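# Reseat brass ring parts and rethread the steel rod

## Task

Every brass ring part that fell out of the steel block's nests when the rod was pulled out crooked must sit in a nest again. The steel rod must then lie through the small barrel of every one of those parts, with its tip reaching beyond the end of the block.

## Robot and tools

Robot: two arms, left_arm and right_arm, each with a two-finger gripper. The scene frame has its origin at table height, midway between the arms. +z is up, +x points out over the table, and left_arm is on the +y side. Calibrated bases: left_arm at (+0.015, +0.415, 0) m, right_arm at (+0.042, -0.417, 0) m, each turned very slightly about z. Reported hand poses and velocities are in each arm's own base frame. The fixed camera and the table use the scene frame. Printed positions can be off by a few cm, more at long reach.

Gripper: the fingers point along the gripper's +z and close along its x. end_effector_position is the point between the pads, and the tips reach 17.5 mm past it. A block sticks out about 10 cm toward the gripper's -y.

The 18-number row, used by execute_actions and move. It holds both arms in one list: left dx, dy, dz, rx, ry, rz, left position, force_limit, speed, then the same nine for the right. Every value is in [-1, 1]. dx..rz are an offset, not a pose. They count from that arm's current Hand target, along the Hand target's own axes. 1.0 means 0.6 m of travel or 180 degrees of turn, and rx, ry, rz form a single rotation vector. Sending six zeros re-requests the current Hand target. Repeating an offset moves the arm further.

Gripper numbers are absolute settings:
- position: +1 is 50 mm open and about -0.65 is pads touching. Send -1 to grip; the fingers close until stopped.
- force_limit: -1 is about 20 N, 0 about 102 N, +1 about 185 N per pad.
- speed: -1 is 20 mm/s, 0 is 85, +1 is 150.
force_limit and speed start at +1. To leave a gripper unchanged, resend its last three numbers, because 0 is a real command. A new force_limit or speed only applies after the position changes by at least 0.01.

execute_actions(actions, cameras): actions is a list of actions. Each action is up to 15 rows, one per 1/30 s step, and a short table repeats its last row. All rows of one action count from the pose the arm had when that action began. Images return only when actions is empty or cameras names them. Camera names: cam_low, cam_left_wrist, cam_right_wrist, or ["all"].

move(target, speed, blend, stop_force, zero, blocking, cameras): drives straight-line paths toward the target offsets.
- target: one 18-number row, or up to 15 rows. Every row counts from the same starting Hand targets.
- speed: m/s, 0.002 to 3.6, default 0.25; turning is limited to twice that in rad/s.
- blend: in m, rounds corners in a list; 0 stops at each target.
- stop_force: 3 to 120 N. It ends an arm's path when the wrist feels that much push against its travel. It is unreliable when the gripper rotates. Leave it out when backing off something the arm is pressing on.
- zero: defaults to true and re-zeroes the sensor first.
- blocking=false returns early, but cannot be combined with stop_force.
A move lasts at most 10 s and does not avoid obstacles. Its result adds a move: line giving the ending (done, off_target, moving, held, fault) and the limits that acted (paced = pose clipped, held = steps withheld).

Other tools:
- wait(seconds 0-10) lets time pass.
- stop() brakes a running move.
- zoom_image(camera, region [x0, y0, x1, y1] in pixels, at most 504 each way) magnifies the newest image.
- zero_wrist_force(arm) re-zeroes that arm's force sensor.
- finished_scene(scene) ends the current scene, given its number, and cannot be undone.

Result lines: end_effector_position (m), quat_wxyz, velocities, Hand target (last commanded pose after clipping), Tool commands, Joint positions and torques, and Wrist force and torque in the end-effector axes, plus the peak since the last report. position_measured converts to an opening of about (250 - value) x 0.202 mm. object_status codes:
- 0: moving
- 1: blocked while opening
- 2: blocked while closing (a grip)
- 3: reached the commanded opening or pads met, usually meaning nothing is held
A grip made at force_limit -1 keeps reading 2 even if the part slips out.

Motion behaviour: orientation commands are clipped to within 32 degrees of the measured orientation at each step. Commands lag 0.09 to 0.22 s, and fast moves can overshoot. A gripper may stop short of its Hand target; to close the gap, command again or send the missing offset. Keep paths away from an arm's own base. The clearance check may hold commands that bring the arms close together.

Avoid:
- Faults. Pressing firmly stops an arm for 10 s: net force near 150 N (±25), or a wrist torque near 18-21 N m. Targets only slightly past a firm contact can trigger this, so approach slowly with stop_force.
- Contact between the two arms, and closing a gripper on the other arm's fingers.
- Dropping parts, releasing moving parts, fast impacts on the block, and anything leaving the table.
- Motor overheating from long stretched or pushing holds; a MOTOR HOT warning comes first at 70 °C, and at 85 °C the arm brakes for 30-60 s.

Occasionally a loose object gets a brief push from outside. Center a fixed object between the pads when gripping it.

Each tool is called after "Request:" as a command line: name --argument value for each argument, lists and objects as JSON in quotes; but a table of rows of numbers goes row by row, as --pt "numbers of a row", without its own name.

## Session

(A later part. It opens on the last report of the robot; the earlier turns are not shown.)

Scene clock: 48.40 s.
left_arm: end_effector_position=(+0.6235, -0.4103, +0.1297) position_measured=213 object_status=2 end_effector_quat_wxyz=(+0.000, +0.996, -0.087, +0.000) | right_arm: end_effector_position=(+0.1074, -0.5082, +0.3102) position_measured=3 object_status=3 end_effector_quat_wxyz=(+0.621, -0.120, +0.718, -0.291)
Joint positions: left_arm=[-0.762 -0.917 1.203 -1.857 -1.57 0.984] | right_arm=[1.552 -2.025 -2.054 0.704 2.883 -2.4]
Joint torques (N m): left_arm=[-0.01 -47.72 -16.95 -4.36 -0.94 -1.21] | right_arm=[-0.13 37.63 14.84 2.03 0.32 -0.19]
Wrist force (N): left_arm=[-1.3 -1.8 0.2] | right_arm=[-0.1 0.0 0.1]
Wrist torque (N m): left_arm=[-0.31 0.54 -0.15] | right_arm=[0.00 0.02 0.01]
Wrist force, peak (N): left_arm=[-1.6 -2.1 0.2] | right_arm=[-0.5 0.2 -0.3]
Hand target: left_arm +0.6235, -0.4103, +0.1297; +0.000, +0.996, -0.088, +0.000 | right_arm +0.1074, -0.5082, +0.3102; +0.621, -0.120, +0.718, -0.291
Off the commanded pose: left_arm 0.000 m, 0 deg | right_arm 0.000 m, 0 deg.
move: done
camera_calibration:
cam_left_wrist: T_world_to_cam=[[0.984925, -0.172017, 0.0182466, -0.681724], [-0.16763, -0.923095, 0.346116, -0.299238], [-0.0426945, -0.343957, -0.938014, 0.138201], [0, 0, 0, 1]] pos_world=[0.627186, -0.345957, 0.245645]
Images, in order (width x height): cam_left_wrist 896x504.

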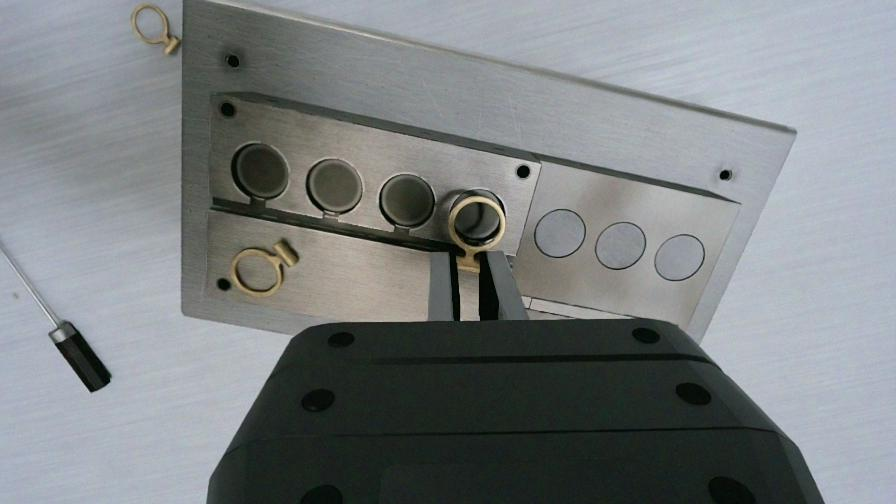

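Request:
move --pt "0.0024 -0.0006 0.0105 0 0 -0.0055 -1 -0.9 -1 0 0 0 0 0 0 1 1 1" --speed 0.03 --cameras '["cam_left_wrist"]'

Request:
zoom_image --camera "cam_left_wrist" --region '[430, 180, 530, 280]'

Scene clock: 50.33 s.
left_arm: end_effector_position=(+0.6250, -0.4102, +0.1233) position_measured=213 object_status=2 end_effector_quat_wxyz=(+0.000, +0.997, -0.079, +0.000) | right_arm: end_effector_position=(+0.1074, -0.5082, +0.3102) position_measured=3 object_status=3 end_effector_quat_wxyz=(+0.621, -0.120, +0.718, -0.291)
Joint positions: left_arm=[-0.76 -0.909 1.207 -1.868 -1.57 0.968] | right_arm=[1.552 -2.025 -2.054 0.704 2.883 -2.4]
Joint torques (N m): left_arm=[4.85 -58.9 -14.56 -3.45 -0.77 1.22] | right_arm=[-1.08 36.65 15.24 2.11 0.14 -0.35]
Wrist force (N): left_arm=[-1.3 -1.4 0.0] | right_arm=[0.2 0.1 -0.1]
Wrist torque (N m): left_arm=[-0.26 0.53 -0.08] | right_arm=[0.02 -0.03 0.00]
Wrist force, peak (N): left_arm=[-1.4 -1.9 0.1] | right_arm=[0.1 0.4 -0.1]
Hand target: left_arm +0.6250, -0.4102, +0.1234; +0.000, +0.997, -0.079, +0.000 | right_arm +0.1074, -0.5082, +0.3102; +0.621, -0.120, +0.718, -0.291
Off the commanded pose: left_arm 0.000 m, 0 deg | right_arm 0.000 m, 0 deg.
move: done
camera_calibration:
cam_left_wrist: T_world_to_cam=[[0.987781, -0.154779, 0.0182498, -0.677762], [-0.151473, -0.925875, 0.346138, -0.307959], [-0.0366777, -0.344673, -0.938006, 0.128229], [0, 0, 0, 1]] pos_world=[0.627536, -0.345837, 0.239245]
Images, in order (width x height): cam_left_wrist 896x504.

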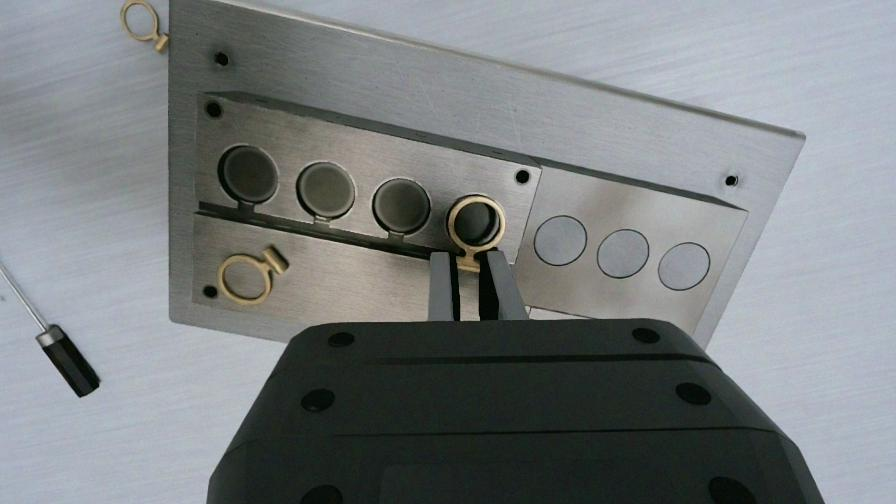

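Scaled by 5.040 from the camera's 896x504 image, which has a finer 1280x720 frame.

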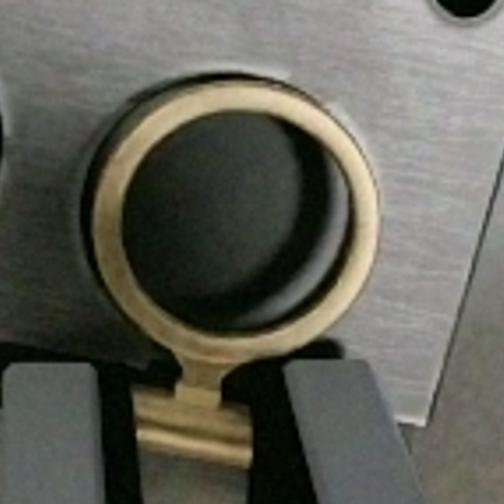

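Request:
move --pt "-0.00035 0.00035 0.0036 0 0 0 -1 -0.9 -1 0 0 0 0 0 0 1 1 1" --speed 0.005 --stop_force 4 --cameras '["cam_left_wrist"]'

Request:
zoom_image --camera "cam_left_wrist" --region '[430, 180, 530, 280]'

Scene clock: 52.10 s.
left_arm: end_effector_position=(+0.6247, -0.4104, +0.1213) position_measured=213 object_status=2 end_effector_quat_wxyz=(+0.000, +0.997, -0.079, +0.000) | right_arm: end_effector_position=(+0.1074, -0.5082, +0.3102) position_measured=3 object_status=3 end_effector_quat_wxyz=(+0.621, -0.120, +0.718, -0.291)
Joint positions: left_arm=[-0.761 -0.908 1.211 -1.873 -1.57 0.968] | right_arm=[1.552 -2.025 -2.054 0.704 2.883 -2.4]
Joint torques (N m): left_arm=[-5.41 -49.96 -20.24 -2.41 -0.06 -2.08] | right_arm=[-0.16 35.82 15.07 2.08 0.48 -0.28]
Wrist force (N): left_arm=[-1.4 -1.6 -0.1] | right_arm=[0.0 0.0 -0.2]
Wrist torque (N m): left_arm=[-0.28 0.55 -0.07] | right_arm=[-0.01 0.00 0.00]
Wrist force, peak (N): left_arm=[-1.5 -1.8 0.1] | right_arm=[0.0 0.3 0.4]
Hand target: left_arm +0.6247, -0.4104, +0.1213; +0.000, +0.997, -0.079, +0.000 | right_arm +0.1074, -0.5082, +0.3102; +0.621, -0.120, +0.718, -0.291
Off the commanded pose: left_arm 0.000 m, 0 deg | right_arm 0.000 m, 0 deg.
move: done
camera_calibration:
cam_left_wrist: T_world_to_cam=[[0.987732, -0.155086, 0.0182614, -0.677523], [-0.151766, -0.925823, 0.346148, -0.307171], [-0.036776, -0.344673, -0.938002, 0.126274], [0, 0, 0, 1]] pos_world=[0.627237, -0.345938, 0.237145]
Images, in order (width x height): cam_left_wrist 896x504.

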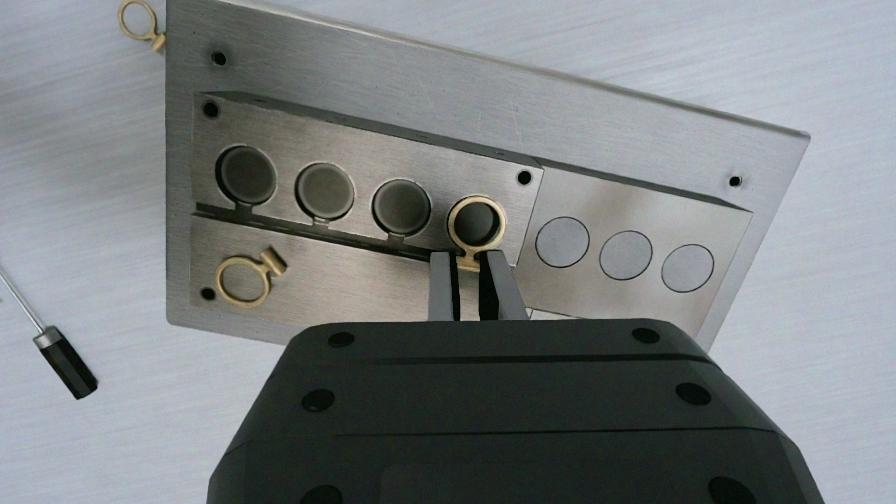

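Scaled by 5.040 from the camera's 896x504 image, which has a finer 1280x720 frame.

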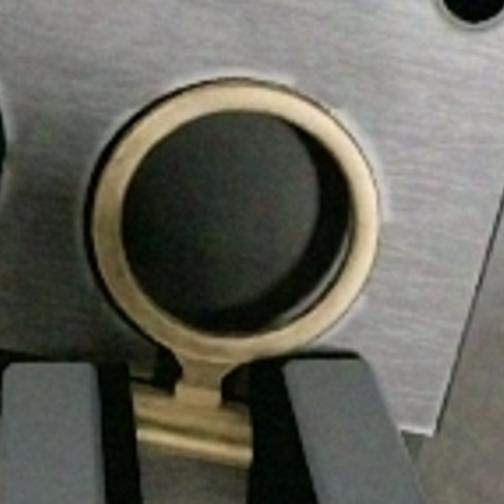

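Request:
move --pt "-0.0004 0 0.0006 0 0 0 -1 -0.9 -1 0 0 0 0 0 0 1 1 1" --speed 0.005 --cameras '["cam_left_wrist"]'

Request:
zoom_image --camera "cam_left_wrist" --region '[430, 180, 530, 280]'

Request:
execute_actions --actions '[[[0,0,0,0,0,0,-0.25,-0.9,-1,0,0,0,0,0,0,1,1,1]]]' --cameras '["cam_left_wrist"]'

Request:
zoom_image --camera "cam_left_wrist" --region '[430, 180, 530, 280]'

Scene clock: 53.40 s.
left_arm: end_effector_position=(+0.6245, -0.4104, +0.1209) position_measured=213 object_status=2 end_effector_quat_wxyz=(+0.000, +0.997, -0.079, +0.000) | right_arm: end_effector_position=(+0.1074, -0.5082, +0.3102) position_measured=3 object_status=3 end_effector_quat_wxyz=(+0.621, -0.120, +0.718, -0.291)
Joint positions: left_arm=[-0.761 -0.908 1.212 -1.874 -1.57 0.968] | right_arm=[1.552 -2.025 -2.054 0.704 2.883 -2.4]
Joint torques (N m): left_arm=[-5.62 -70.71 -11.51 -5.67 0.69 -2.15] | right_arm=[0.3 36.97 15.2 1.95 0.29 -0.44]
Wrist force (N): left_arm=[-1.1 -1.7 0.1] | right_arm=[-0.2 0.2 -0.1]
Wrist torque (N m): left_arm=[-0.30 0.51 -0.08] | right_arm=[0.02 0.03 0.00]
Wrist force, peak (N): left_arm=[-1.3 -2.0 0.2] | right_arm=[0.1 0.3 -0.2]
Hand target: left_arm +0.6245, -0.4104, +0.1209; +0.000, +0.997, -0.079, +0.000 | right_arm +0.1074, -0.5082, +0.3102; +0.621, -0.120, +0.718, -0.291
Off the commanded pose: left_arm 0.000 m, 0 deg | right_arm 0.000 m, 0 deg.
move: done
camera_calibration:
cam_left_wrist: T_world_to_cam=[[0.987732, -0.155086, 0.0182614, -0.67732], [-0.151766, -0.925823, 0.346148, -0.307098], [-0.036776, -0.344673, -0.938002, 0.125986], [0, 0, 0, 1]] pos_world=[0.627037, -0.345938, 0.236845]
Images, in order (width x height): cam_left_wrist 896x504.

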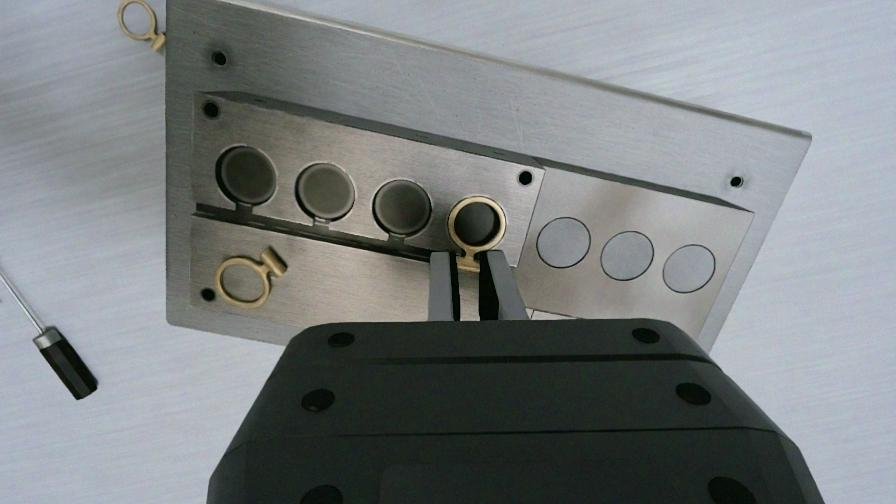

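Scaled by 5.040 from the camera's 896x504 image, which has a finer 1280x720 frame.

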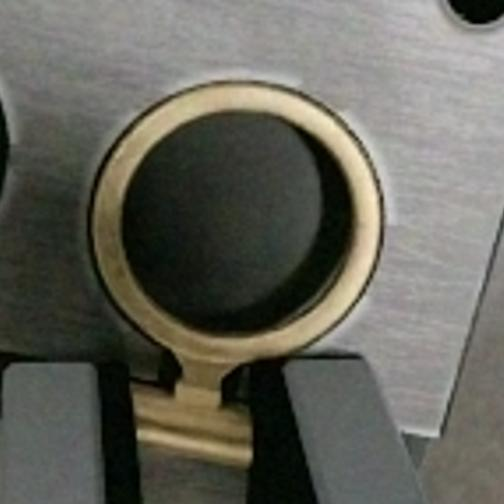

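Scene clock: 54.10 s.
left_arm: end_effector_position=(+0.6245, -0.4104, +0.1209) position_measured=189 object_status=3 end_effector_quat_wxyz=(+0.000, +0.997, -0.079, +0.000) | right_arm: end_effector_position=(+0.1074, -0.5082, +0.3102) position_measured=3 object_status=3 end_effector_quat_wxyz=(+0.621, -0.120, +0.718, -0.291)
Joint positions: left_arm=[-0.761 -0.908 1.212 -1.874 -1.57 0.968] | right_arm=[1.552 -2.025 -2.054 0.704 2.883 -2.4]
Joint torques (N m): left_arm=[-5.03 -69.99 -15.69 -4.69 0.58 -1.96] | right_arm=[0.84 37.45 14.76 2.09 0.65 -0.31]
Wrist force (N): left_arm=[-1.3 -1.6 0.0] | right_arm=[0.0 -0.3 -0.1]
Wrist torque (N m): left_arm=[-0.29 0.54 -0.08] | right_arm=[-0.04 -0.01 0.00]
Wrist force, peak (N): left_arm=[-1.4 -1.8 0.1] | right_arm=[-0.4 0.1 0.2]
Hand target: left_arm +0.6245, -0.4104, +0.1209; +0.000, +0.997, -0.079, +0.000 | right_arm +0.1074, -0.5082, +0.3102; +0.621, -0.120, +0.718, -0.291
Off the commanded pose: left_arm 0.000 m, 0 deg | right_arm 0.000 m, 0 deg.
Step readings (end_effector_position of left_arm | right_arm):
0: (+0.6245, -0.4104, +0.1209) | (+0.1074, -0.5082, +0.3102)
1: (+0.6245, -0.4104, +0.1209) | (+0.1074, -0.5082, +0.3102)
2: (+0.6245, -0.4104, +0.1209) | (+0.1074, -0.5082, +0.3102)
4: (+0.6245, -0.4104, +0.1209) | (+0.1074, -0.5082, +0.3102)
8: (+0.6245, -0.4104, +0.1209) | (+0.1074, -0.5082, +0.3102)
15: (+0.6245, -0.4104, +0.1209) | (+0.1074, -0.5082, +0.3102)
camera_calibration:
cam_left_wrist: T_world_to_cam=[[0.987732, -0.155086, 0.0182614, -0.67732], [-0.151766, -0.925823, 0.346148, -0.307098], [-0.036776, -0.344673, -0.938002, 0.125986], [0, 0, 0, 1]] pos_world=[0.627037, -0.345938, 0.236845]
Images, in order (width x height): cam_left_wrist 896x504.

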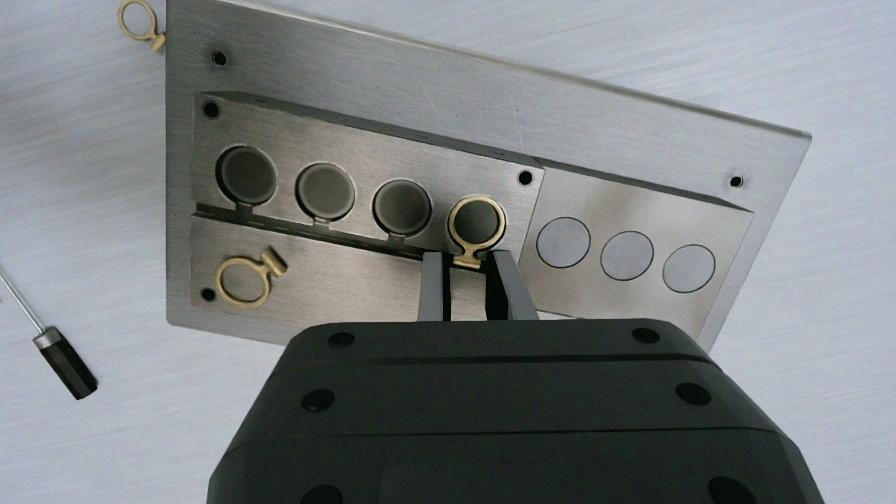

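Scaled by 5.040 from the camera's 896x504 image, which has a finer 1280x720 frame.

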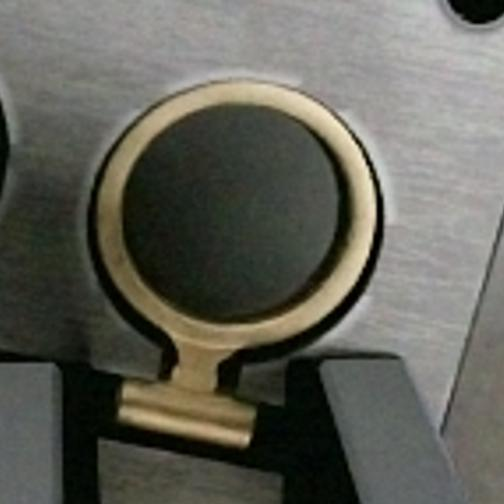

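Request:
move --pt "0 0 -0.05 0 0 0 0 -0.9 -1 0 0 0 0 0 0 1 1 1" --pt "-0.1012 -0.0157 -0.05 0 0 -0.684 0 -0.9 -1 0 0 0 0 0 0 1 1 1" --pt "-0.1012 -0.0157 -0.02 0 0 -0.684 0 -0.9 -1 0 0 0 0 0 0 1 1 1" --speed '[0.1,0.5,0.1]' --cameras '["cam_left_wrist"]'

Request:
zoom_image --camera "cam_left_wrist" --region '[390, 190, 540, 330]'

Scene clock: 59.00 s.
left_arm: end_effector_position=(+0.5660, -0.3915, +0.1328) position_measured=152 object_status=3 end_effector_quat_wxyz=(+0.000, +0.544, +0.839, +0.000) | right_arm: end_effector_position=(+0.1074, -0.5082, +0.3102) position_measured=3 object_status=3 end_effector_quat_wxyz=(+0.621, -0.120, +0.718, -0.291)
Joint positions: left_arm=[-0.8 -1.056 1.421 -1.936 -1.57 -1.22] | right_arm=[1.552 -2.025 -2.054 0.704 2.883 -2.4]
Joint torques (N m): left_arm=[5.84 -63.91 -34.73 -0.77 -1 -1.84] | right_arm=[-0.56 37.48 14.84 2.16 0.1 -0.45]
Wrist force (N): left_arm=[-1.2 -1.7 0.1] | right_arm=[-0.1 0.0 0.0]
Wrist torque (N m): left_arm=[-0.30 0.53 -0.06] | right_arm=[-0.01 0.01 0.00]
Wrist force, peak (N): left_arm=[-1.4 -1.7 -1.8] | right_arm=[-0.5 0.2 -0.1]
Hand target: left_arm +0.5660, -0.3915, +0.1329; +0.000, +0.544, +0.839, +0.000 | right_arm +0.1074, -0.5082, +0.3102; +0.621, -0.120, +0.718, -0.291
Off the commanded pose: left_arm 0.000 m, 0 deg | right_arm 0.000 m, 0 deg.
move: done
camera_calibration:
cam_left_wrist: T_world_to_cam=[[-0.409772, 0.911979, 0.0195014, 0.591701], [0.858142, 0.378157, 0.34726, -0.363888], [0.309319, 0.159032, -0.937566, 0.142729], [0, 0, 0, 1]] pos_world=[0.510582, -0.424711, 0.248642]
Images, in order (width x height): cam_left_wrist 896x504.

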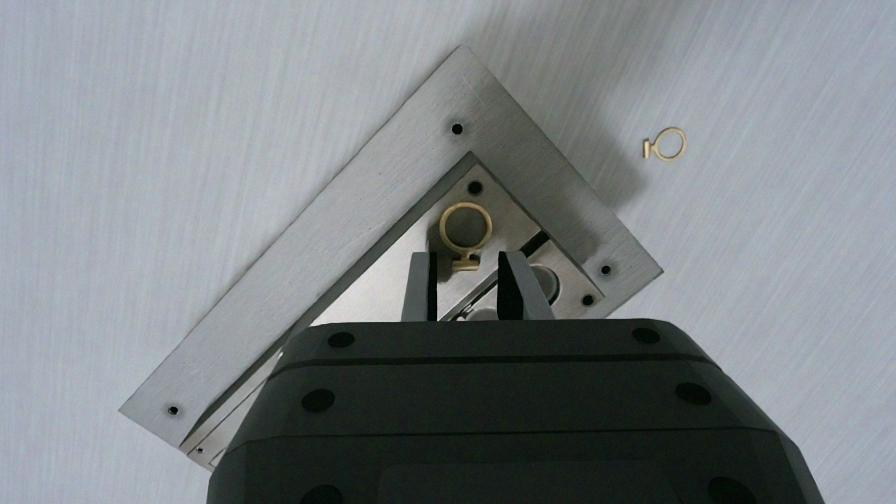

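Scaled by 3.360 from the camera's 896x504 image, which has a finer 1280x720 frame.

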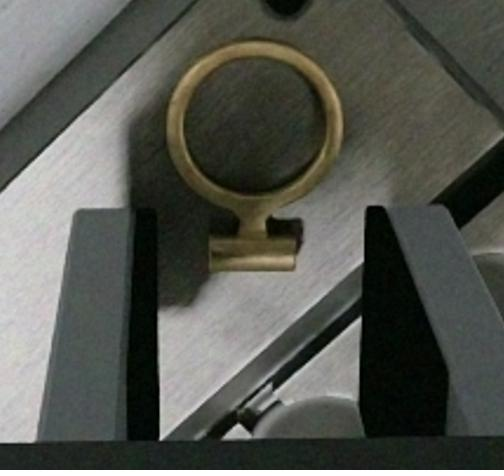

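Request:
move --pt "-0.0011 0 0.0187 0 0 0 0 -0.9 -1 0 0 0 0 0 0 1 1 1" --speed 0.02 --stop_force 5

Request:
move --pt "0 0 0 0 0 0 -1 -0.9 -1 0 0 0 0 0 0 1 1 1" --cameras '["cam_left_wrist"]'

Request:
zoom_image --camera "cam_left_wrist" --region '[390, 190, 540, 330]'

Request:
move --pt "0 0 -0.03 0 0 0 -1 -0.9 -1 0 0 0 0 0 0 1 1 1" --speed 0.05 --cameras '["cam_left_wrist"]'

Request:
zoom_image --camera "cam_left_wrist" --region '[390, 190, 540, 330]'

Scene clock: 61.47 s.
left_arm: end_effector_position=(+0.5663, -0.3921, +0.1217) position_measured=152 object_status=3 end_effector_quat_wxyz=(+0.000, +0.544, +0.839, +0.000) | right_arm: end_effector_position=(+0.1074, -0.5082, +0.3102) position_measured=3 object_status=3 end_effector_quat_wxyz=(+0.621, -0.120, +0.718, -0.291)
Joint positions: left_arm=[-0.801 -1.045 1.435 -1.96 -1.57 -1.221] | right_arm=[1.552 -2.025 -2.054 0.704 2.883 -2.4]
Joint torques (N m): left_arm=[-5.76 -63.93 -34.79 -0.48 -0.74 -1.45] | right_arm=[0.79 37.18 14.22 2.45 0.28 -0.32]
Wrist force (N): left_arm=[-1.2 -1.9 0.1] | right_arm=[0.1 -0.1 0.0]
Wrist torque (N m): left_arm=[-0.33 0.53 -0.06] | right_arm=[-0.01 -0.02 0.00]
Wrist force, peak (N): left_arm=[-1.5 -1.9 0.1] | right_arm=[0.6 0.0 -0.1]
Hand target: left_arm +0.5663, -0.3921, +0.1217; +0.000, +0.544, +0.839, +0.000 | right_arm +0.1074, -0.5082, +0.3102; +0.621, -0.120, +0.718, -0.291
Off the commanded pose: left_arm 0.000 m, 0 deg | right_arm 0.000 m, 0 deg.
move: done

Scene clock: 62.30 s.
left_arm: end_effector_position=(+0.5663, -0.3921, +0.1217) position_measured=214 object_status=0 end_effector_quat_wxyz=(+0.000, +0.544, +0.839, +0.000) | right_arm: end_effector_position=(+0.1074, -0.5082, +0.3102) position_measured=3 object_status=3 end_effector_quat_wxyz=(+0.621, -0.120, +0.718, -0.291)
Joint positions: left_arm=[-0.801 -1.045 1.435 -1.96 -1.57 -1.221] | right_arm=[1.552 -2.025 -2.054 0.704 2.883 -2.4]
Joint torques (N m): left_arm=[-5.97 -62.21 -34.94 -0.49 -0.66 -1.17] | right_arm=[-0.31 38.35 15.14 2.2 0.32 -0.14]
Wrist force (N): left_arm=[-1.0 -1.7 -0.8] | right_arm=[0.1 0.0 -0.2]
Wrist torque (N m): left_arm=[-0.32 0.50 -0.06] | right_arm=[0.00 -0.01 0.00]
Wrist force, peak (N): left_arm=[-1.5 -1.8 0.1] | right_arm=[-0.4 0.3 0.1]
Hand target: left_arm +0.5663, -0.3921, +0.1217; +0.000, +0.544, +0.839, +0.000 | right_arm +0.1074, -0.5082, +0.3102; +0.621, -0.120, +0.718, -0.291
Off the commanded pose: left_arm 0.000 m, 0 deg | right_arm 0.000 m, 0 deg.
move: done
camera_calibration:
cam_left_wrist: T_world_to_cam=[[-0.409805, 0.911971, 0.0192083, 0.59267], [0.858048, 0.378257, 0.347385, -0.360002], [0.309539, 0.158841, -0.937526, 0.13212], [0, 0, 0, 1]] pos_world=[0.510882, -0.425311, 0.237541]
Images, in order (width x height): cam_left_wrist 896x504.

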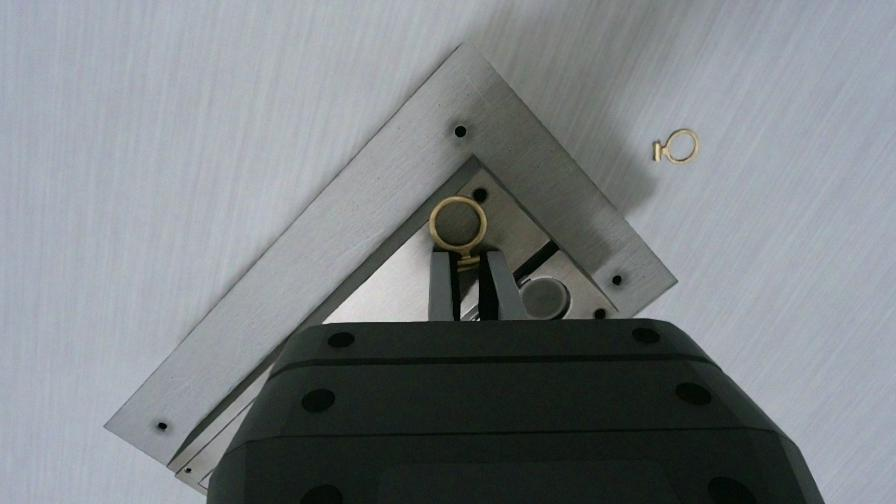

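Scaled by 3.360 from the camera's 896x504 image, which has a finer 1280x720 frame.

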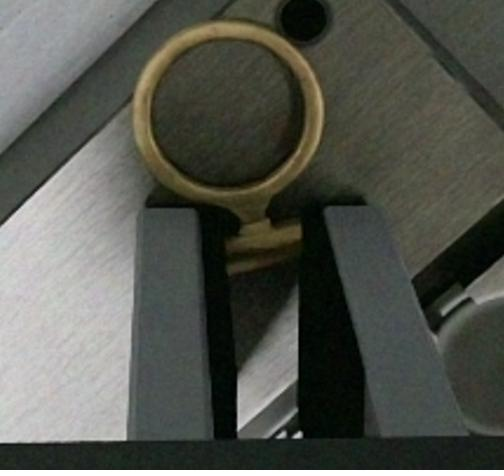

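Scene clock: 63.07 s.
left_arm: end_effector_position=(+0.5663, -0.3922, +0.1400) position_measured=214 object_status=2 end_effector_quat_wxyz=(+0.000, +0.544, +0.839, +0.000) | right_arm: end_effector_position=(+0.1074, -0.5082, +0.3102) position_measured=3 object_status=3 end_effector_quat_wxyz=(+0.621, -0.120, +0.718, -0.291)
Joint positions: left_arm=[-0.801 -1.06 1.409 -1.919 -1.57 -1.221] | right_arm=[1.552 -2.025 -2.054 0.704 2.883 -2.4]
Joint torques (N m): left_arm=[-5.68 -39.92 -10.75 -5.89 -0.37 -1.66] | right_arm=[0.33 37.01 14.24 2.19 0.62 -0.19]
Wrist force (N): left_arm=[-1.3 -1.5 0.0] | right_arm=[0.1 0.3 0.0]
Wrist torque (N m): left_arm=[-0.27 0.54 -0.06] | right_arm=[0.03 -0.02 0.00]
Wrist force, peak (N): left_arm=[-1.4 -2.0 0.5] | right_arm=[0.4 0.0 0.2]
Hand target: left_arm +0.5663, -0.3921, +0.1397; +0.000, +0.544, +0.839, +0.000 | right_arm +0.1074, -0.5082, +0.3102; +0.621, -0.120, +0.718, -0.291
Off the commanded pose: left_arm 0.000 m, 0 deg | right_arm 0.000 m, 0 deg.
move: done
camera_calibration:
cam_left_wrist: T_world_to_cam=[[-0.409758, 0.911998, 0.0189462, 0.592464], [0.858001, 0.378279, 0.347475, -0.366312], [0.309729, 0.158636, -0.937498, 0.149101], [0, 0, 0, 1]] pos_world=[0.510882, -0.425411, 0.255841]
Images, in order (width x height): cam_left_wrist 896x504.

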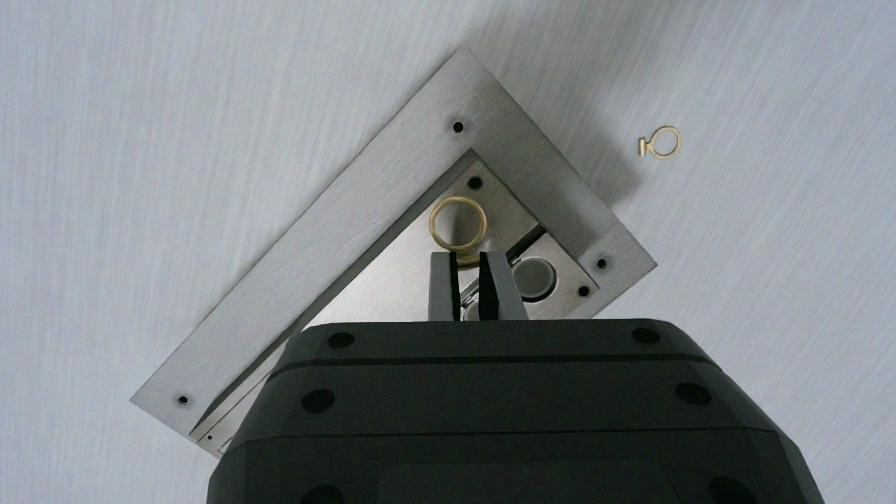

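Scaled by 3.360 from the camera's 896x504 image, which has a finer 1280x720 frame.

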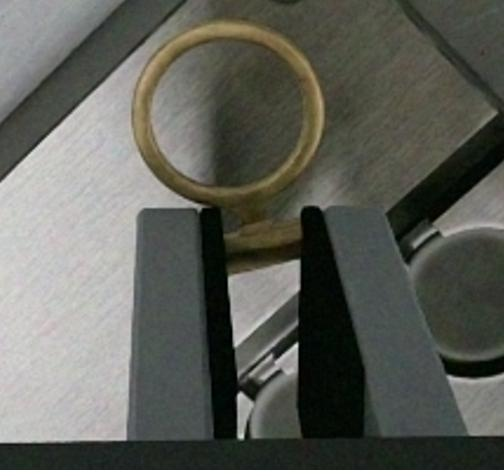

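Request:
move --pt "-0.0355 0.0447 0 0 0 0.8306 -1 -0.9 -1 0 0 0 0 0 0 1 1 1" --pt "-0.0355 0.0447 0.0167 0 0 0.8306 -1 -0.9 -1 0 0 0 0 0 0 1 1 1" --speed '[0.4,0.1]' --cameras '["cam_left_wrist"]'

Request:
zoom_image --camera "cam_left_wrist" --region '[390, 170, 530, 310]'

Scene clock: 67.97 s.
left_arm: end_effector_position=(+0.5994, -0.4006, +0.1295) position_measured=214 object_status=2 end_effector_quat_wxyz=(+0.000, +0.953, -0.304, +0.000) | right_arm: end_effector_position=(+0.1074, -0.5082, +0.3102) position_measured=3 object_status=3 end_effector_quat_wxyz=(+0.621, -0.120, +0.718, -0.291)
Joint positions: left_arm=[-0.775 -0.977 1.305 -1.897 -1.57 1.414] | right_arm=[1.552 -2.025 -2.054 0.704 2.883 -2.4]
Joint torques (N m): left_arm=[1.57 -67.29 -36.33 -0.25 0.52 1.89] | right_arm=[0.44 37.92 14.49 2.42 0.46 -0.21]
Wrist force (N): left_arm=[-1.7 -1.7 -0.2] | right_arm=[-0.1 -0.2 0.1]
Wrist torque (N m): left_arm=[-0.29 0.60 -0.14] | right_arm=[-0.03 0.01 0.01]
Wrist force, peak (N): left_arm=[-1.8 -1.7 -1.6] | right_arm=[0.1 0.5 -0.1]
Hand target: left_arm +0.5994, -0.4006, +0.1297; +0.000, +0.953, -0.304, +0.000 | right_arm +0.1074, -0.5082, +0.3102; +0.621, -0.120, +0.718, -0.291
Off the commanded pose: left_arm 0.000 m, 0 deg | right_arm 0.000 m, 0 deg.
move: done
camera_calibration:
cam_left_wrist: T_world_to_cam=[[0.815919, -0.577899, 0.0175678, -0.717479], [-0.54719, -0.762035, 0.346246, -0.00217752], [-0.186708, -0.292122, -0.937979, 0.247325], [0, 0, 0, 1]] pos_world=[0.63039, -0.344041, 0.245344]
Images, in order (width x height): cam_left_wrist 896x504.

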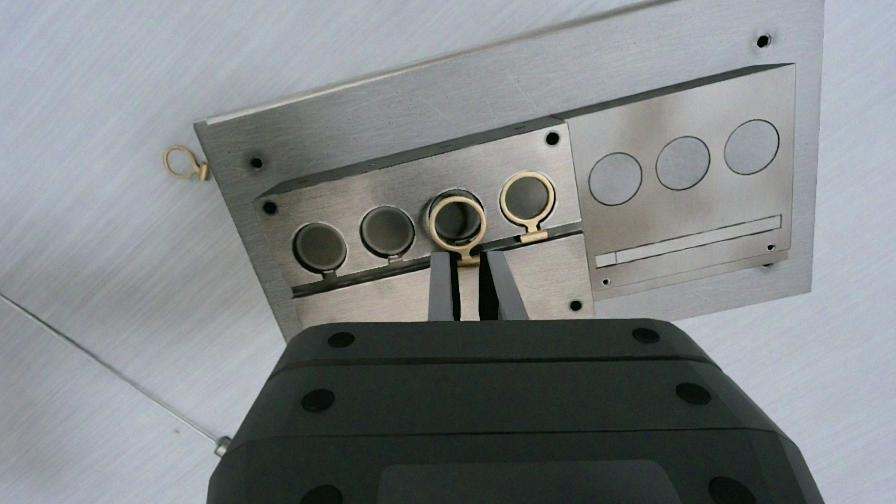

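Scaled by 3.600 from the camera's 896x504 image, which has a finer 1280x720 frame.

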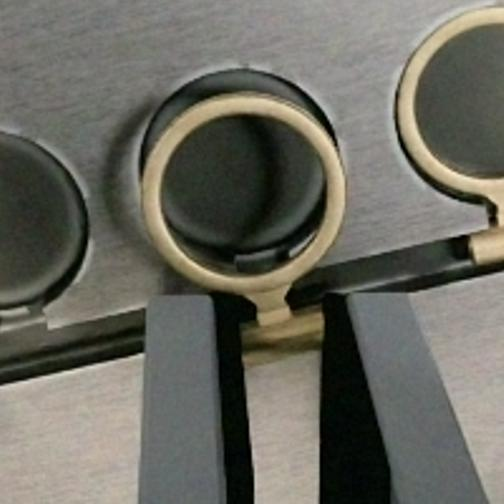

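Request:
move --pt "0 0 0.0105 0 0 0 -1 -0.9 -1 0 0 0 0 0 0 1 1 1" --speed 0.03 --cameras '["cam_left_wrist"]'

Request:
zoom_image --camera "cam_left_wrist" --region '[410, 180, 510, 280]'

Scene clock: 69.17 s.
left_arm: end_effector_position=(+0.5994, -0.4006, +0.1233) position_measured=214 object_status=2 end_effector_quat_wxyz=(+0.000, +0.953, -0.304, +0.000) | right_arm: end_effector_position=(+0.1074, -0.5082, +0.3102) position_measured=3 object_status=3 end_effector_quat_wxyz=(+0.621, -0.120, +0.718, -0.291)
Joint positions: left_arm=[-0.775 -0.972 1.314 -1.911 -1.57 1.414] | right_arm=[1.552 -2.025 -2.054 0.704 2.883 -2.4]
Joint torques (N m): left_arm=[-4.51 -51.22 -18.18 -3.82 0.58 1.89] | right_arm=[-0.88 38.19 15.71 2.44 0.28 -0.21]
Wrist force (N): left_arm=[-1.6 -1.8 0.0] | right_arm=[-0.2 0.0 0.2]
Wrist torque (N m): left_arm=[-0.30 0.60 -0.14] | right_arm=[0.00 0.04 0.00]
Wrist force, peak (N): left_arm=[-1.5 -2.3 0.1] | right_arm=[-0.3 0.2 -0.3]
Hand target: left_arm +0.5994, -0.4006, +0.1234; +0.000, +0.953, -0.304, +0.000 | right_arm +0.1074, -0.5082, +0.3102; +0.621, -0.120, +0.718, -0.291
Off the commanded pose: left_arm 0.000 m, 0 deg | right_arm 0.000 m, 0 deg.
move: done
camera_calibration:
cam_left_wrist: T_world_to_cam=[[0.815896, -0.577923, 0.0178778, -0.717437], [-0.547294, -0.761943, 0.346285, 0.0000574995], [-0.186504, -0.292316, -0.937959, 0.241309], [0, 0, 0, 1]] pos_world=[0.63039, -0.344041, 0.239144]
Images, in order (width x height): cam_left_wrist 896x504.

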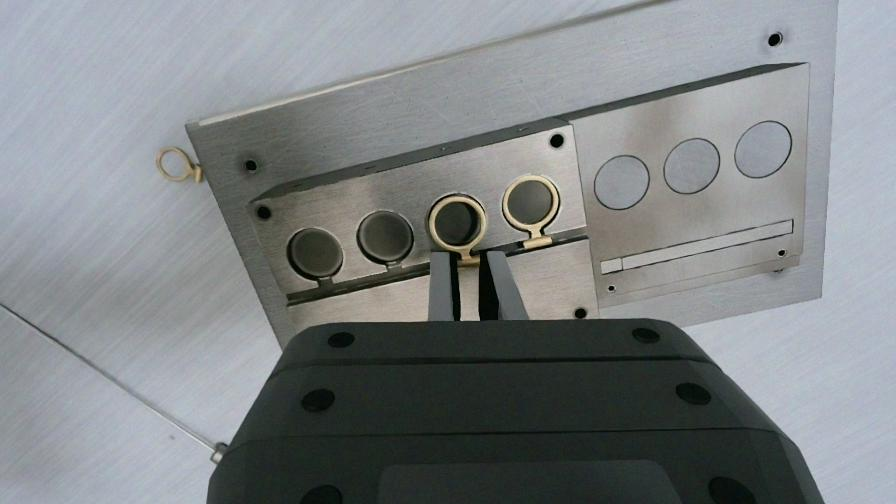

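Scaled by 5.040 from the camera's 896x504 image, which has a finer 1280x720 frame.

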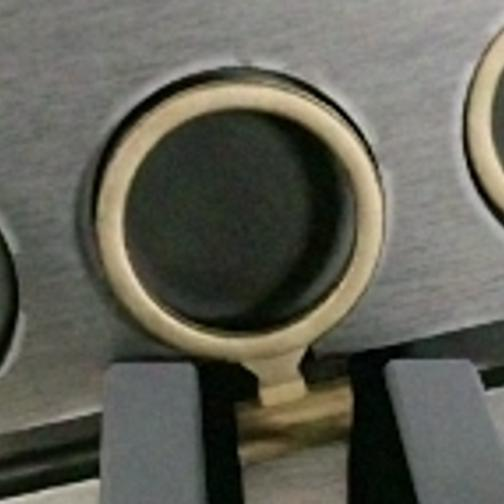

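Request:
move --pt "0 0 0.0042 0 0 0 -1 -0.9 -1 0 0 0 0 0 0 1 1 1" --speed 0.01 --stop_force 4 --cameras '["cam_left_wrist"]'

Request:
zoom_image --camera "cam_left_wrist" --region '[410, 180, 510, 280]'

Request:
execute_actions --actions '[[[0,0,0,0,0,0,-0.25,-0.9,-1,0,0,0,0,0,0,1,1,1]]]' --cameras '["cam_left_wrist"]'

Request:
zoom_image --camera "cam_left_wrist" --region '[410, 180, 510, 280]'

Scene clock: 70.73 s.
left_arm: end_effector_position=(+0.5994, -0.4006, +0.1208) position_measured=214 object_status=2 end_effector_quat_wxyz=(+0.000, +0.953, -0.304, +0.000) | right_arm: end_effector_position=(+0.1074, -0.5082, +0.3102) position_measured=3 object_status=3 end_effector_quat_wxyz=(+0.621, -0.120, +0.718, -0.291)
Joint positions: left_arm=[-0.775 -0.97 1.317 -1.917 -1.57 1.414] | right_arm=[1.552 -2.025 -2.054 0.704 2.883 -2.4]
Joint torques (N m): left_arm=[-3.43 -50.13 -19.54 -1.91 0.49 1.83] | right_arm=[-0.93 37.45 14.69 2.36 0.22 -0.37]
Wrist force (N): left_arm=[-1.4 -1.8 0.0] | right_arm=[0.0 0.1 -0.3]
Wrist torque (N m): left_arm=[-0.31 0.56 -0.14] | right_arm=[0.01 0.00 0.00]
Wrist force, peak (N): left_arm=[-1.8 -1.9 0.1] | right_arm=[-0.2 -0.1 -0.5]
Hand target: left_arm +0.5994, -0.4006, +0.1209; +0.000, +0.953, -0.304, +0.000 | right_arm +0.1074, -0.5082, +0.3102; +0.621, -0.120, +0.718, -0.291
Off the commanded pose: left_arm 0.000 m, 0 deg | right_arm 0.000 m, 0 deg.
move: done
camera_calibration:
cam_left_wrist: T_world_to_cam=[[0.815896, -0.577923, 0.0178778, -0.717394], [-0.547294, -0.761943, 0.346285, 0.000888582], [-0.186504, -0.292316, -0.937959, 0.239058], [0, 0, 0, 1]] pos_world=[0.63039, -0.344041, 0.236744]
Images, in order (width x height): cam_left_wrist 896x504.

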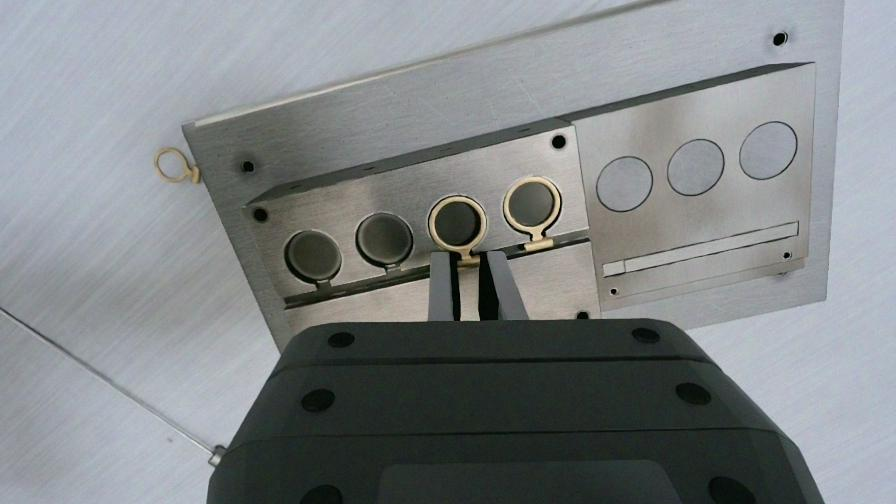

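Scaled by 5.040 from the camera's 896x504 image, which has a finer 1280x720 frame.

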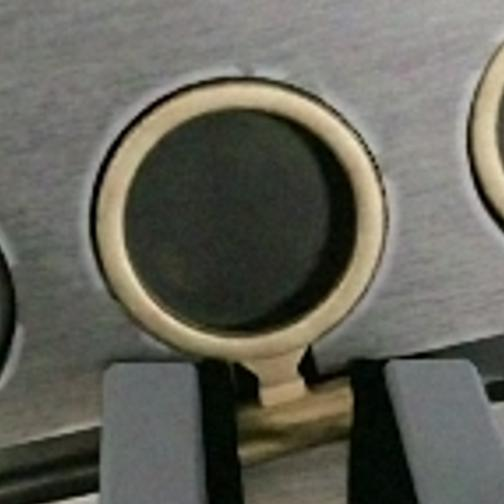

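Scene clock: 71.43 s.
left_arm: end_effector_position=(+0.5994, -0.4006, +0.1208) position_measured=189 object_status=3 end_effector_quat_wxyz=(+0.000, +0.953, -0.304, +0.000) | right_arm: end_effector_position=(+0.1074, -0.5082, +0.3102) position_measured=3 object_status=3 end_effector_quat_wxyz=(+0.621, -0.120, +0.718, -0.291)
Joint positions: left_arm=[-0.775 -0.97 1.317 -1.917 -1.57 1.414] | right_arm=[1.552 -2.025 -2.054 0.704 2.883 -2.4]
Joint torques (N m): left_arm=[-3.86 -56.74 -31.32 -1.43 0.45 1.8] | right_arm=[-0.14 38.59 13.54 2.25 0.3 -0.28]
Wrist force (N): left_arm=[-1.7 -1.7 0.1] | right_arm=[0.2 0.0 -0.2]
Wrist torque (N m): left_arm=[-0.29 0.61 -0.15] | right_arm=[0.00 -0.03 0.01]
Wrist force, peak (N): left_arm=[-1.7 -1.8 -0.2] | right_arm=[0.1 0.1 0.3]
Hand target: left_arm +0.5994, -0.4006, +0.1209; +0.000, +0.953, -0.304, +0.000 | right_arm +0.1074, -0.5082, +0.3102; +0.621, -0.120, +0.718, -0.291
Off the commanded pose: left_arm 0.000 m, 0 deg | right_arm 0.000 m, 0 deg.
Step readings (end_effector_position of left_arm | right_arm):
0: (+0.5994, -0.4006, +0.1208) | (+0.1074, -0.5082, +0.3102)
1: (+0.5994, -0.4006, +0.1208) | (+0.1074, -0.5082, +0.3102)
2: (+0.5994, -0.4006, +0.1208) | (+0.1074, -0.5082, +0.3102)
4: (+0.5994, -0.4006, +0.1208) | (+0.1074, -0.5082, +0.3102)
8: (+0.5994, -0.4006, +0.1208) | (+0.1074, -0.5082, +0.3102)
15: (+0.5994, -0.4006, +0.1208) | (+0.1074, -0.5082, +0.3102)
camera_calibration:
cam_left_wrist: T_world_to_cam=[[0.815868, -0.577965, 0.0177479, -0.717361], [-0.5473, -0.761947, 0.346264, 0.00089553], [-0.186606, -0.29222, -0.937969, 0.239158], [0, 0, 0, 1]] pos_world=[0.630391, -0.344041, 0.236744]
Images, in order (width x height): cam_left_wrist 896x504.

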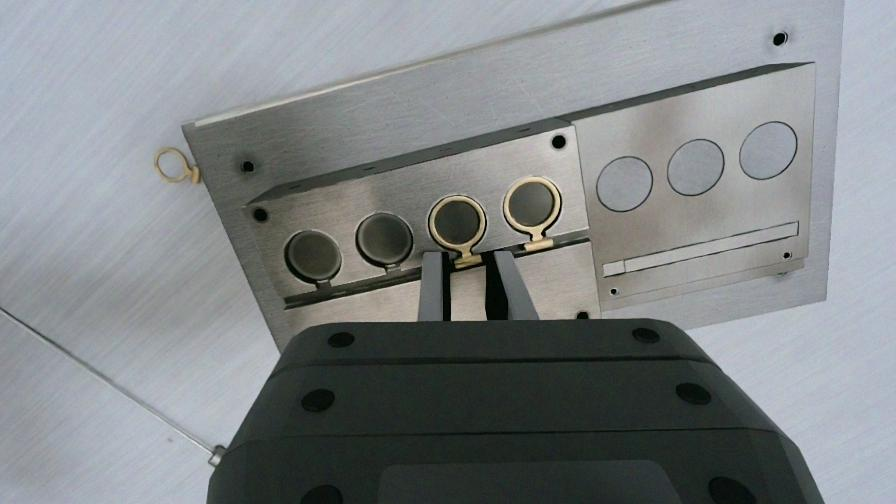

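Scaled by 5.040 from the camera's 896x504 image, which has a finer 1280x720 frame.

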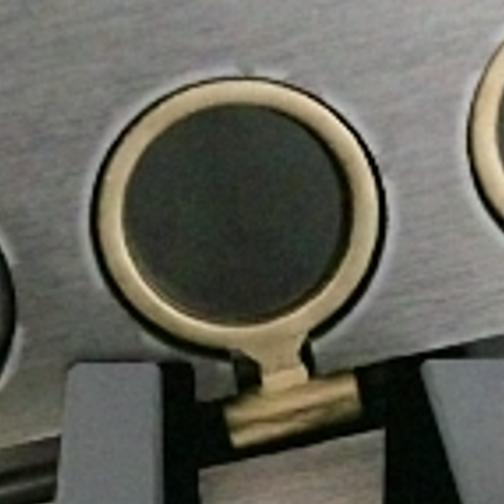

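Request:
move --pt "0 0 -0.08 0 0 0 0.33 -0.9 -1 0 0 0 0 0 0 1 1 1" --pt "-0.2548 -0.0345 -0.08 0 0 -0.503 0.33 -0.9 -1 0 0 0 0 0 0 1 1 1" --pt "-0.2548 -0.0345 0.11 0 0 -0.503 0.33 -0.9 -1 0 0 0 0 0 0 1 1 1" --speed '[0.1,0.4,0.15]' --cameras '["cam_left_wrist"]'

Request:
zoom_image --camera "cam_left_wrist" --region '[370, 190, 570, 330]'

Scene clock: 79.23 s.
left_arm: end_effector_position=(+0.4868, -0.2950, +0.0549) position_measured=103 object_status=3 end_effector_quat_wxyz=(-0.001, +0.887, +0.463, +0.000) | right_arm: end_effector_position=(+0.1074, -0.5082, +0.3102) position_measured=3 object_status=3 end_effector_quat_wxyz=(+0.621, -0.120, +0.718, -0.291)
Joint positions: left_arm=[-0.781 -1.213 1.893 -2.249 -1.57 -0.172] | right_arm=[1.552 -2.025 -2.054 0.704 2.883 -2.4]
Joint torques (N m): left_arm=[7.11 -47.76 -32.28 -2 -0.18 1.88] | right_arm=[0.17 36.5 15.14 2.57 0.45 -0.08]
Wrist force (N): left_arm=[-1.4 -1.6 0.2] | right_arm=[-0.2 0.1 0.1]
Wrist torque (N m): left_arm=[-0.28 0.54 -0.08] | right_arm=[0.02 0.03 0.00]
Wrist force, peak (N): left_arm=[-1.6 -1.6 -2.7] | right_arm=[0.2 -0.3 -0.5]
Hand target: left_arm +0.4869, -0.2950, +0.0550; +0.000, +0.887, +0.463, +0.000 | right_arm +0.1074, -0.5082, +0.3102; +0.621, -0.120, +0.718, -0.291
Off the commanded pose: left_arm 0.000 m, 0 deg | right_arm 0.000 m, 0 deg.
move: done
camera_calibration:
cam_left_wrist: T_world_to_cam=[[0.570178, 0.821297, 0.0191851, -0.0309879], [0.766822, -0.540448, 0.346264, -0.531902], [0.294754, -0.182721, -0.937941, -0.0148497], [0, 0, 0, 1]] pos_world=[0.42992, -0.264729, 0.170845]
Images, in order (width x height): cam_left_wrist 896x504.

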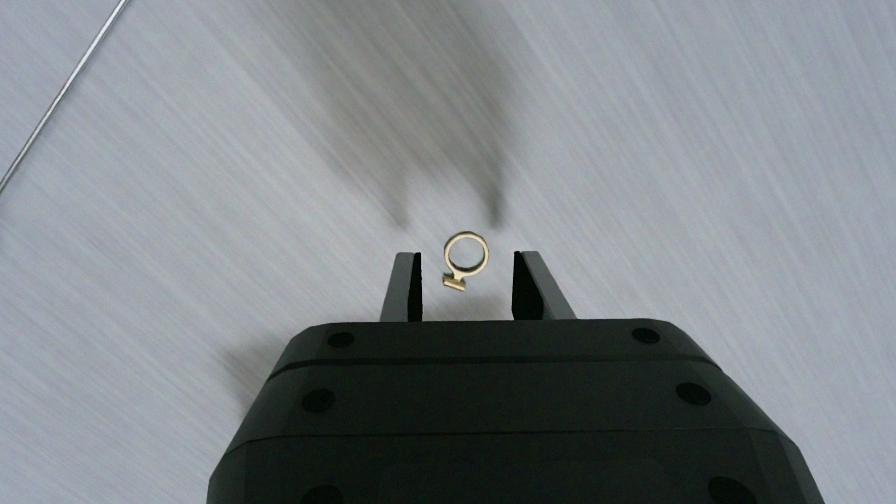

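Scaled by 2.520 from the camera's 896x504 image, which has a finer 1280x720 frame.

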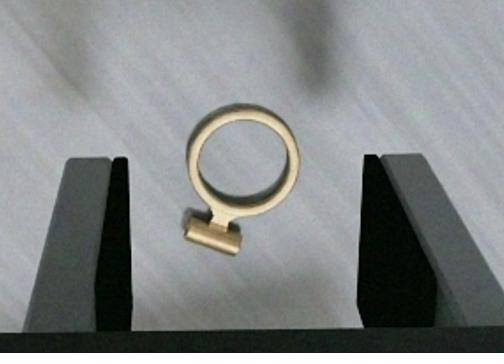

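Request:
move --pt "-0.0005 -0.0045 0.05 0 0 0 0.33 -0.9 -1 0 0 0 0 0 0 1 1 1" --speed 0.03 --stop_force 6

Request:
move --pt "0 0 0.03 0 0 0 0.33 -0.9 -1 0 0 0 0 0 0 1 1 1" --speed 0.005 --stop_force 4 --cameras '["cam_left_wrist"]'

Request:
zoom_image --camera "cam_left_wrist" --region '[370, 190, 570, 330]'

Scene clock: 81.97 s.
left_arm: end_effector_position=(+0.4845, -0.2937, +0.0250) position_measured=103 object_status=3 end_effector_quat_wxyz=(+0.000, +0.887, +0.463, +0.000) | right_arm: end_effector_position=(+0.1074, -0.5082, +0.3102) position_measured=3 object_status=3 end_effector_quat_wxyz=(+0.621, -0.120, +0.718, -0.291)
Joint positions: left_arm=[-0.783 -1.169 1.927 -2.328 -1.57 -0.174] | right_arm=[1.552 -2.025 -2.054 0.704 2.883 -2.4]
Joint torques (N m): left_arm=[-1.85 -52.91 -31.08 -0.3 0.48 -0.97] | right_arm=[-0.47 37.31 15.05 2.43 0.34 -0.1]
Wrist force (N): left_arm=[-1.4 -1.8 0.1] | right_arm=[-0.1 -0.2 0.0]
Wrist torque (N m): left_arm=[-0.31 0.55 -0.07] | right_arm=[-0.03 0.01 0.00]
Wrist force, peak (N): left_arm=[-1.7 -2.0 0.3] | right_arm=[-0.2 0.2 0.4]
Hand target: left_arm +0.4845, -0.2937, +0.0250; +0.000, +0.887, +0.463, +0.000 | right_arm +0.1074, -0.5082, +0.3102; +0.621, -0.120, +0.718, -0.291
Off the commanded pose: left_arm 0.000 m, 0 deg | right_arm 0.000 m, 0 deg.
move: done

Scene clock: 84.37 s.
left_arm: end_effector_position=(+0.4845, -0.2937, +0.0199) position_measured=103 object_status=3 end_effector_quat_wxyz=(+0.000, +0.887, +0.463, +0.000) | right_arm: end_effector_position=(+0.1074, -0.5082, +0.3102) position_measured=3 object_status=3 end_effector_quat_wxyz=(+0.621, -0.120, +0.718, -0.291)
Joint positions: left_arm=[-0.783 -1.16 1.93 -2.34 -1.57 -0.174] | right_arm=[1.552 -2.025 -2.054 0.704 2.883 -2.4]
Joint torques (N m): left_arm=[3.2 -51.03 -30.49 -0.5 0.51 0.47] | right_arm=[-0.37 37.35 14.74 2.55 0.44 -0.12]
Wrist force (N): left_arm=[-1.4 -2.2 -0.7] | right_arm=[0.0 0.2 0.2]
Wrist torque (N m): left_arm=[-0.33 0.58 -0.08] | right_arm=[0.03 -0.01 0.00]
Wrist force, peak (N): left_arm=[-1.1 -11.8 -18.8] | right_arm=[-0.5 0.2 -0.2]
Hand target: left_arm +0.4845, -0.2937, +0.0199; +0.000, +0.887, +0.463, +0.000 (not the last commanded pose) | right_arm +0.1074, -0.5082, +0.3102; +0.621, -0.120, +0.718, -0.291
Off the commanded pose: left_arm 0.013 m, 0 deg | right_arm 0.000 m, 0 deg.
move: contact (left_arm)
camera_calibration:
cam_left_wrist: T_world_to_cam=[[0.570226, 0.821264, 0.019182, -0.0300447], [0.766743, -0.540462, 0.346419, -0.51723], [0.294868, -0.182829, -0.937884, -0.0468182], [0, 0, 0, 1]] pos_world=[0.42752, -0.263428, 0.135845]
Images, in order (width x height): cam_left_wrist 896x504.

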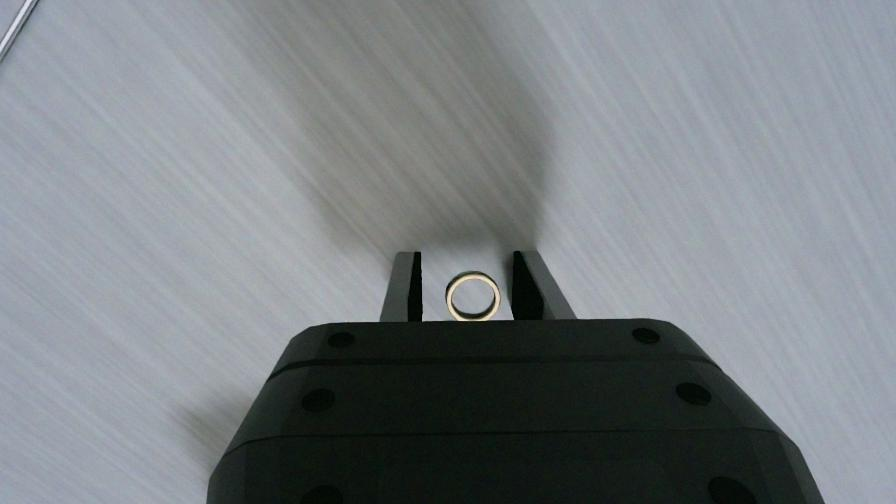

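Scaled by 2.520 from the camera's 896x504 image, which has a finer 1280x720 frame.

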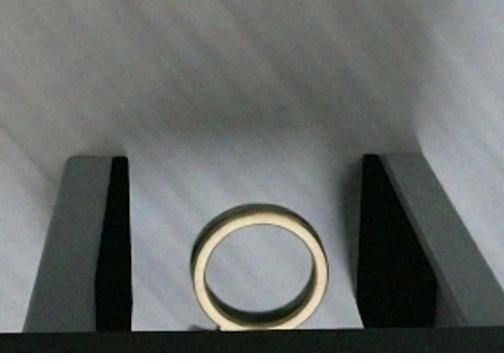

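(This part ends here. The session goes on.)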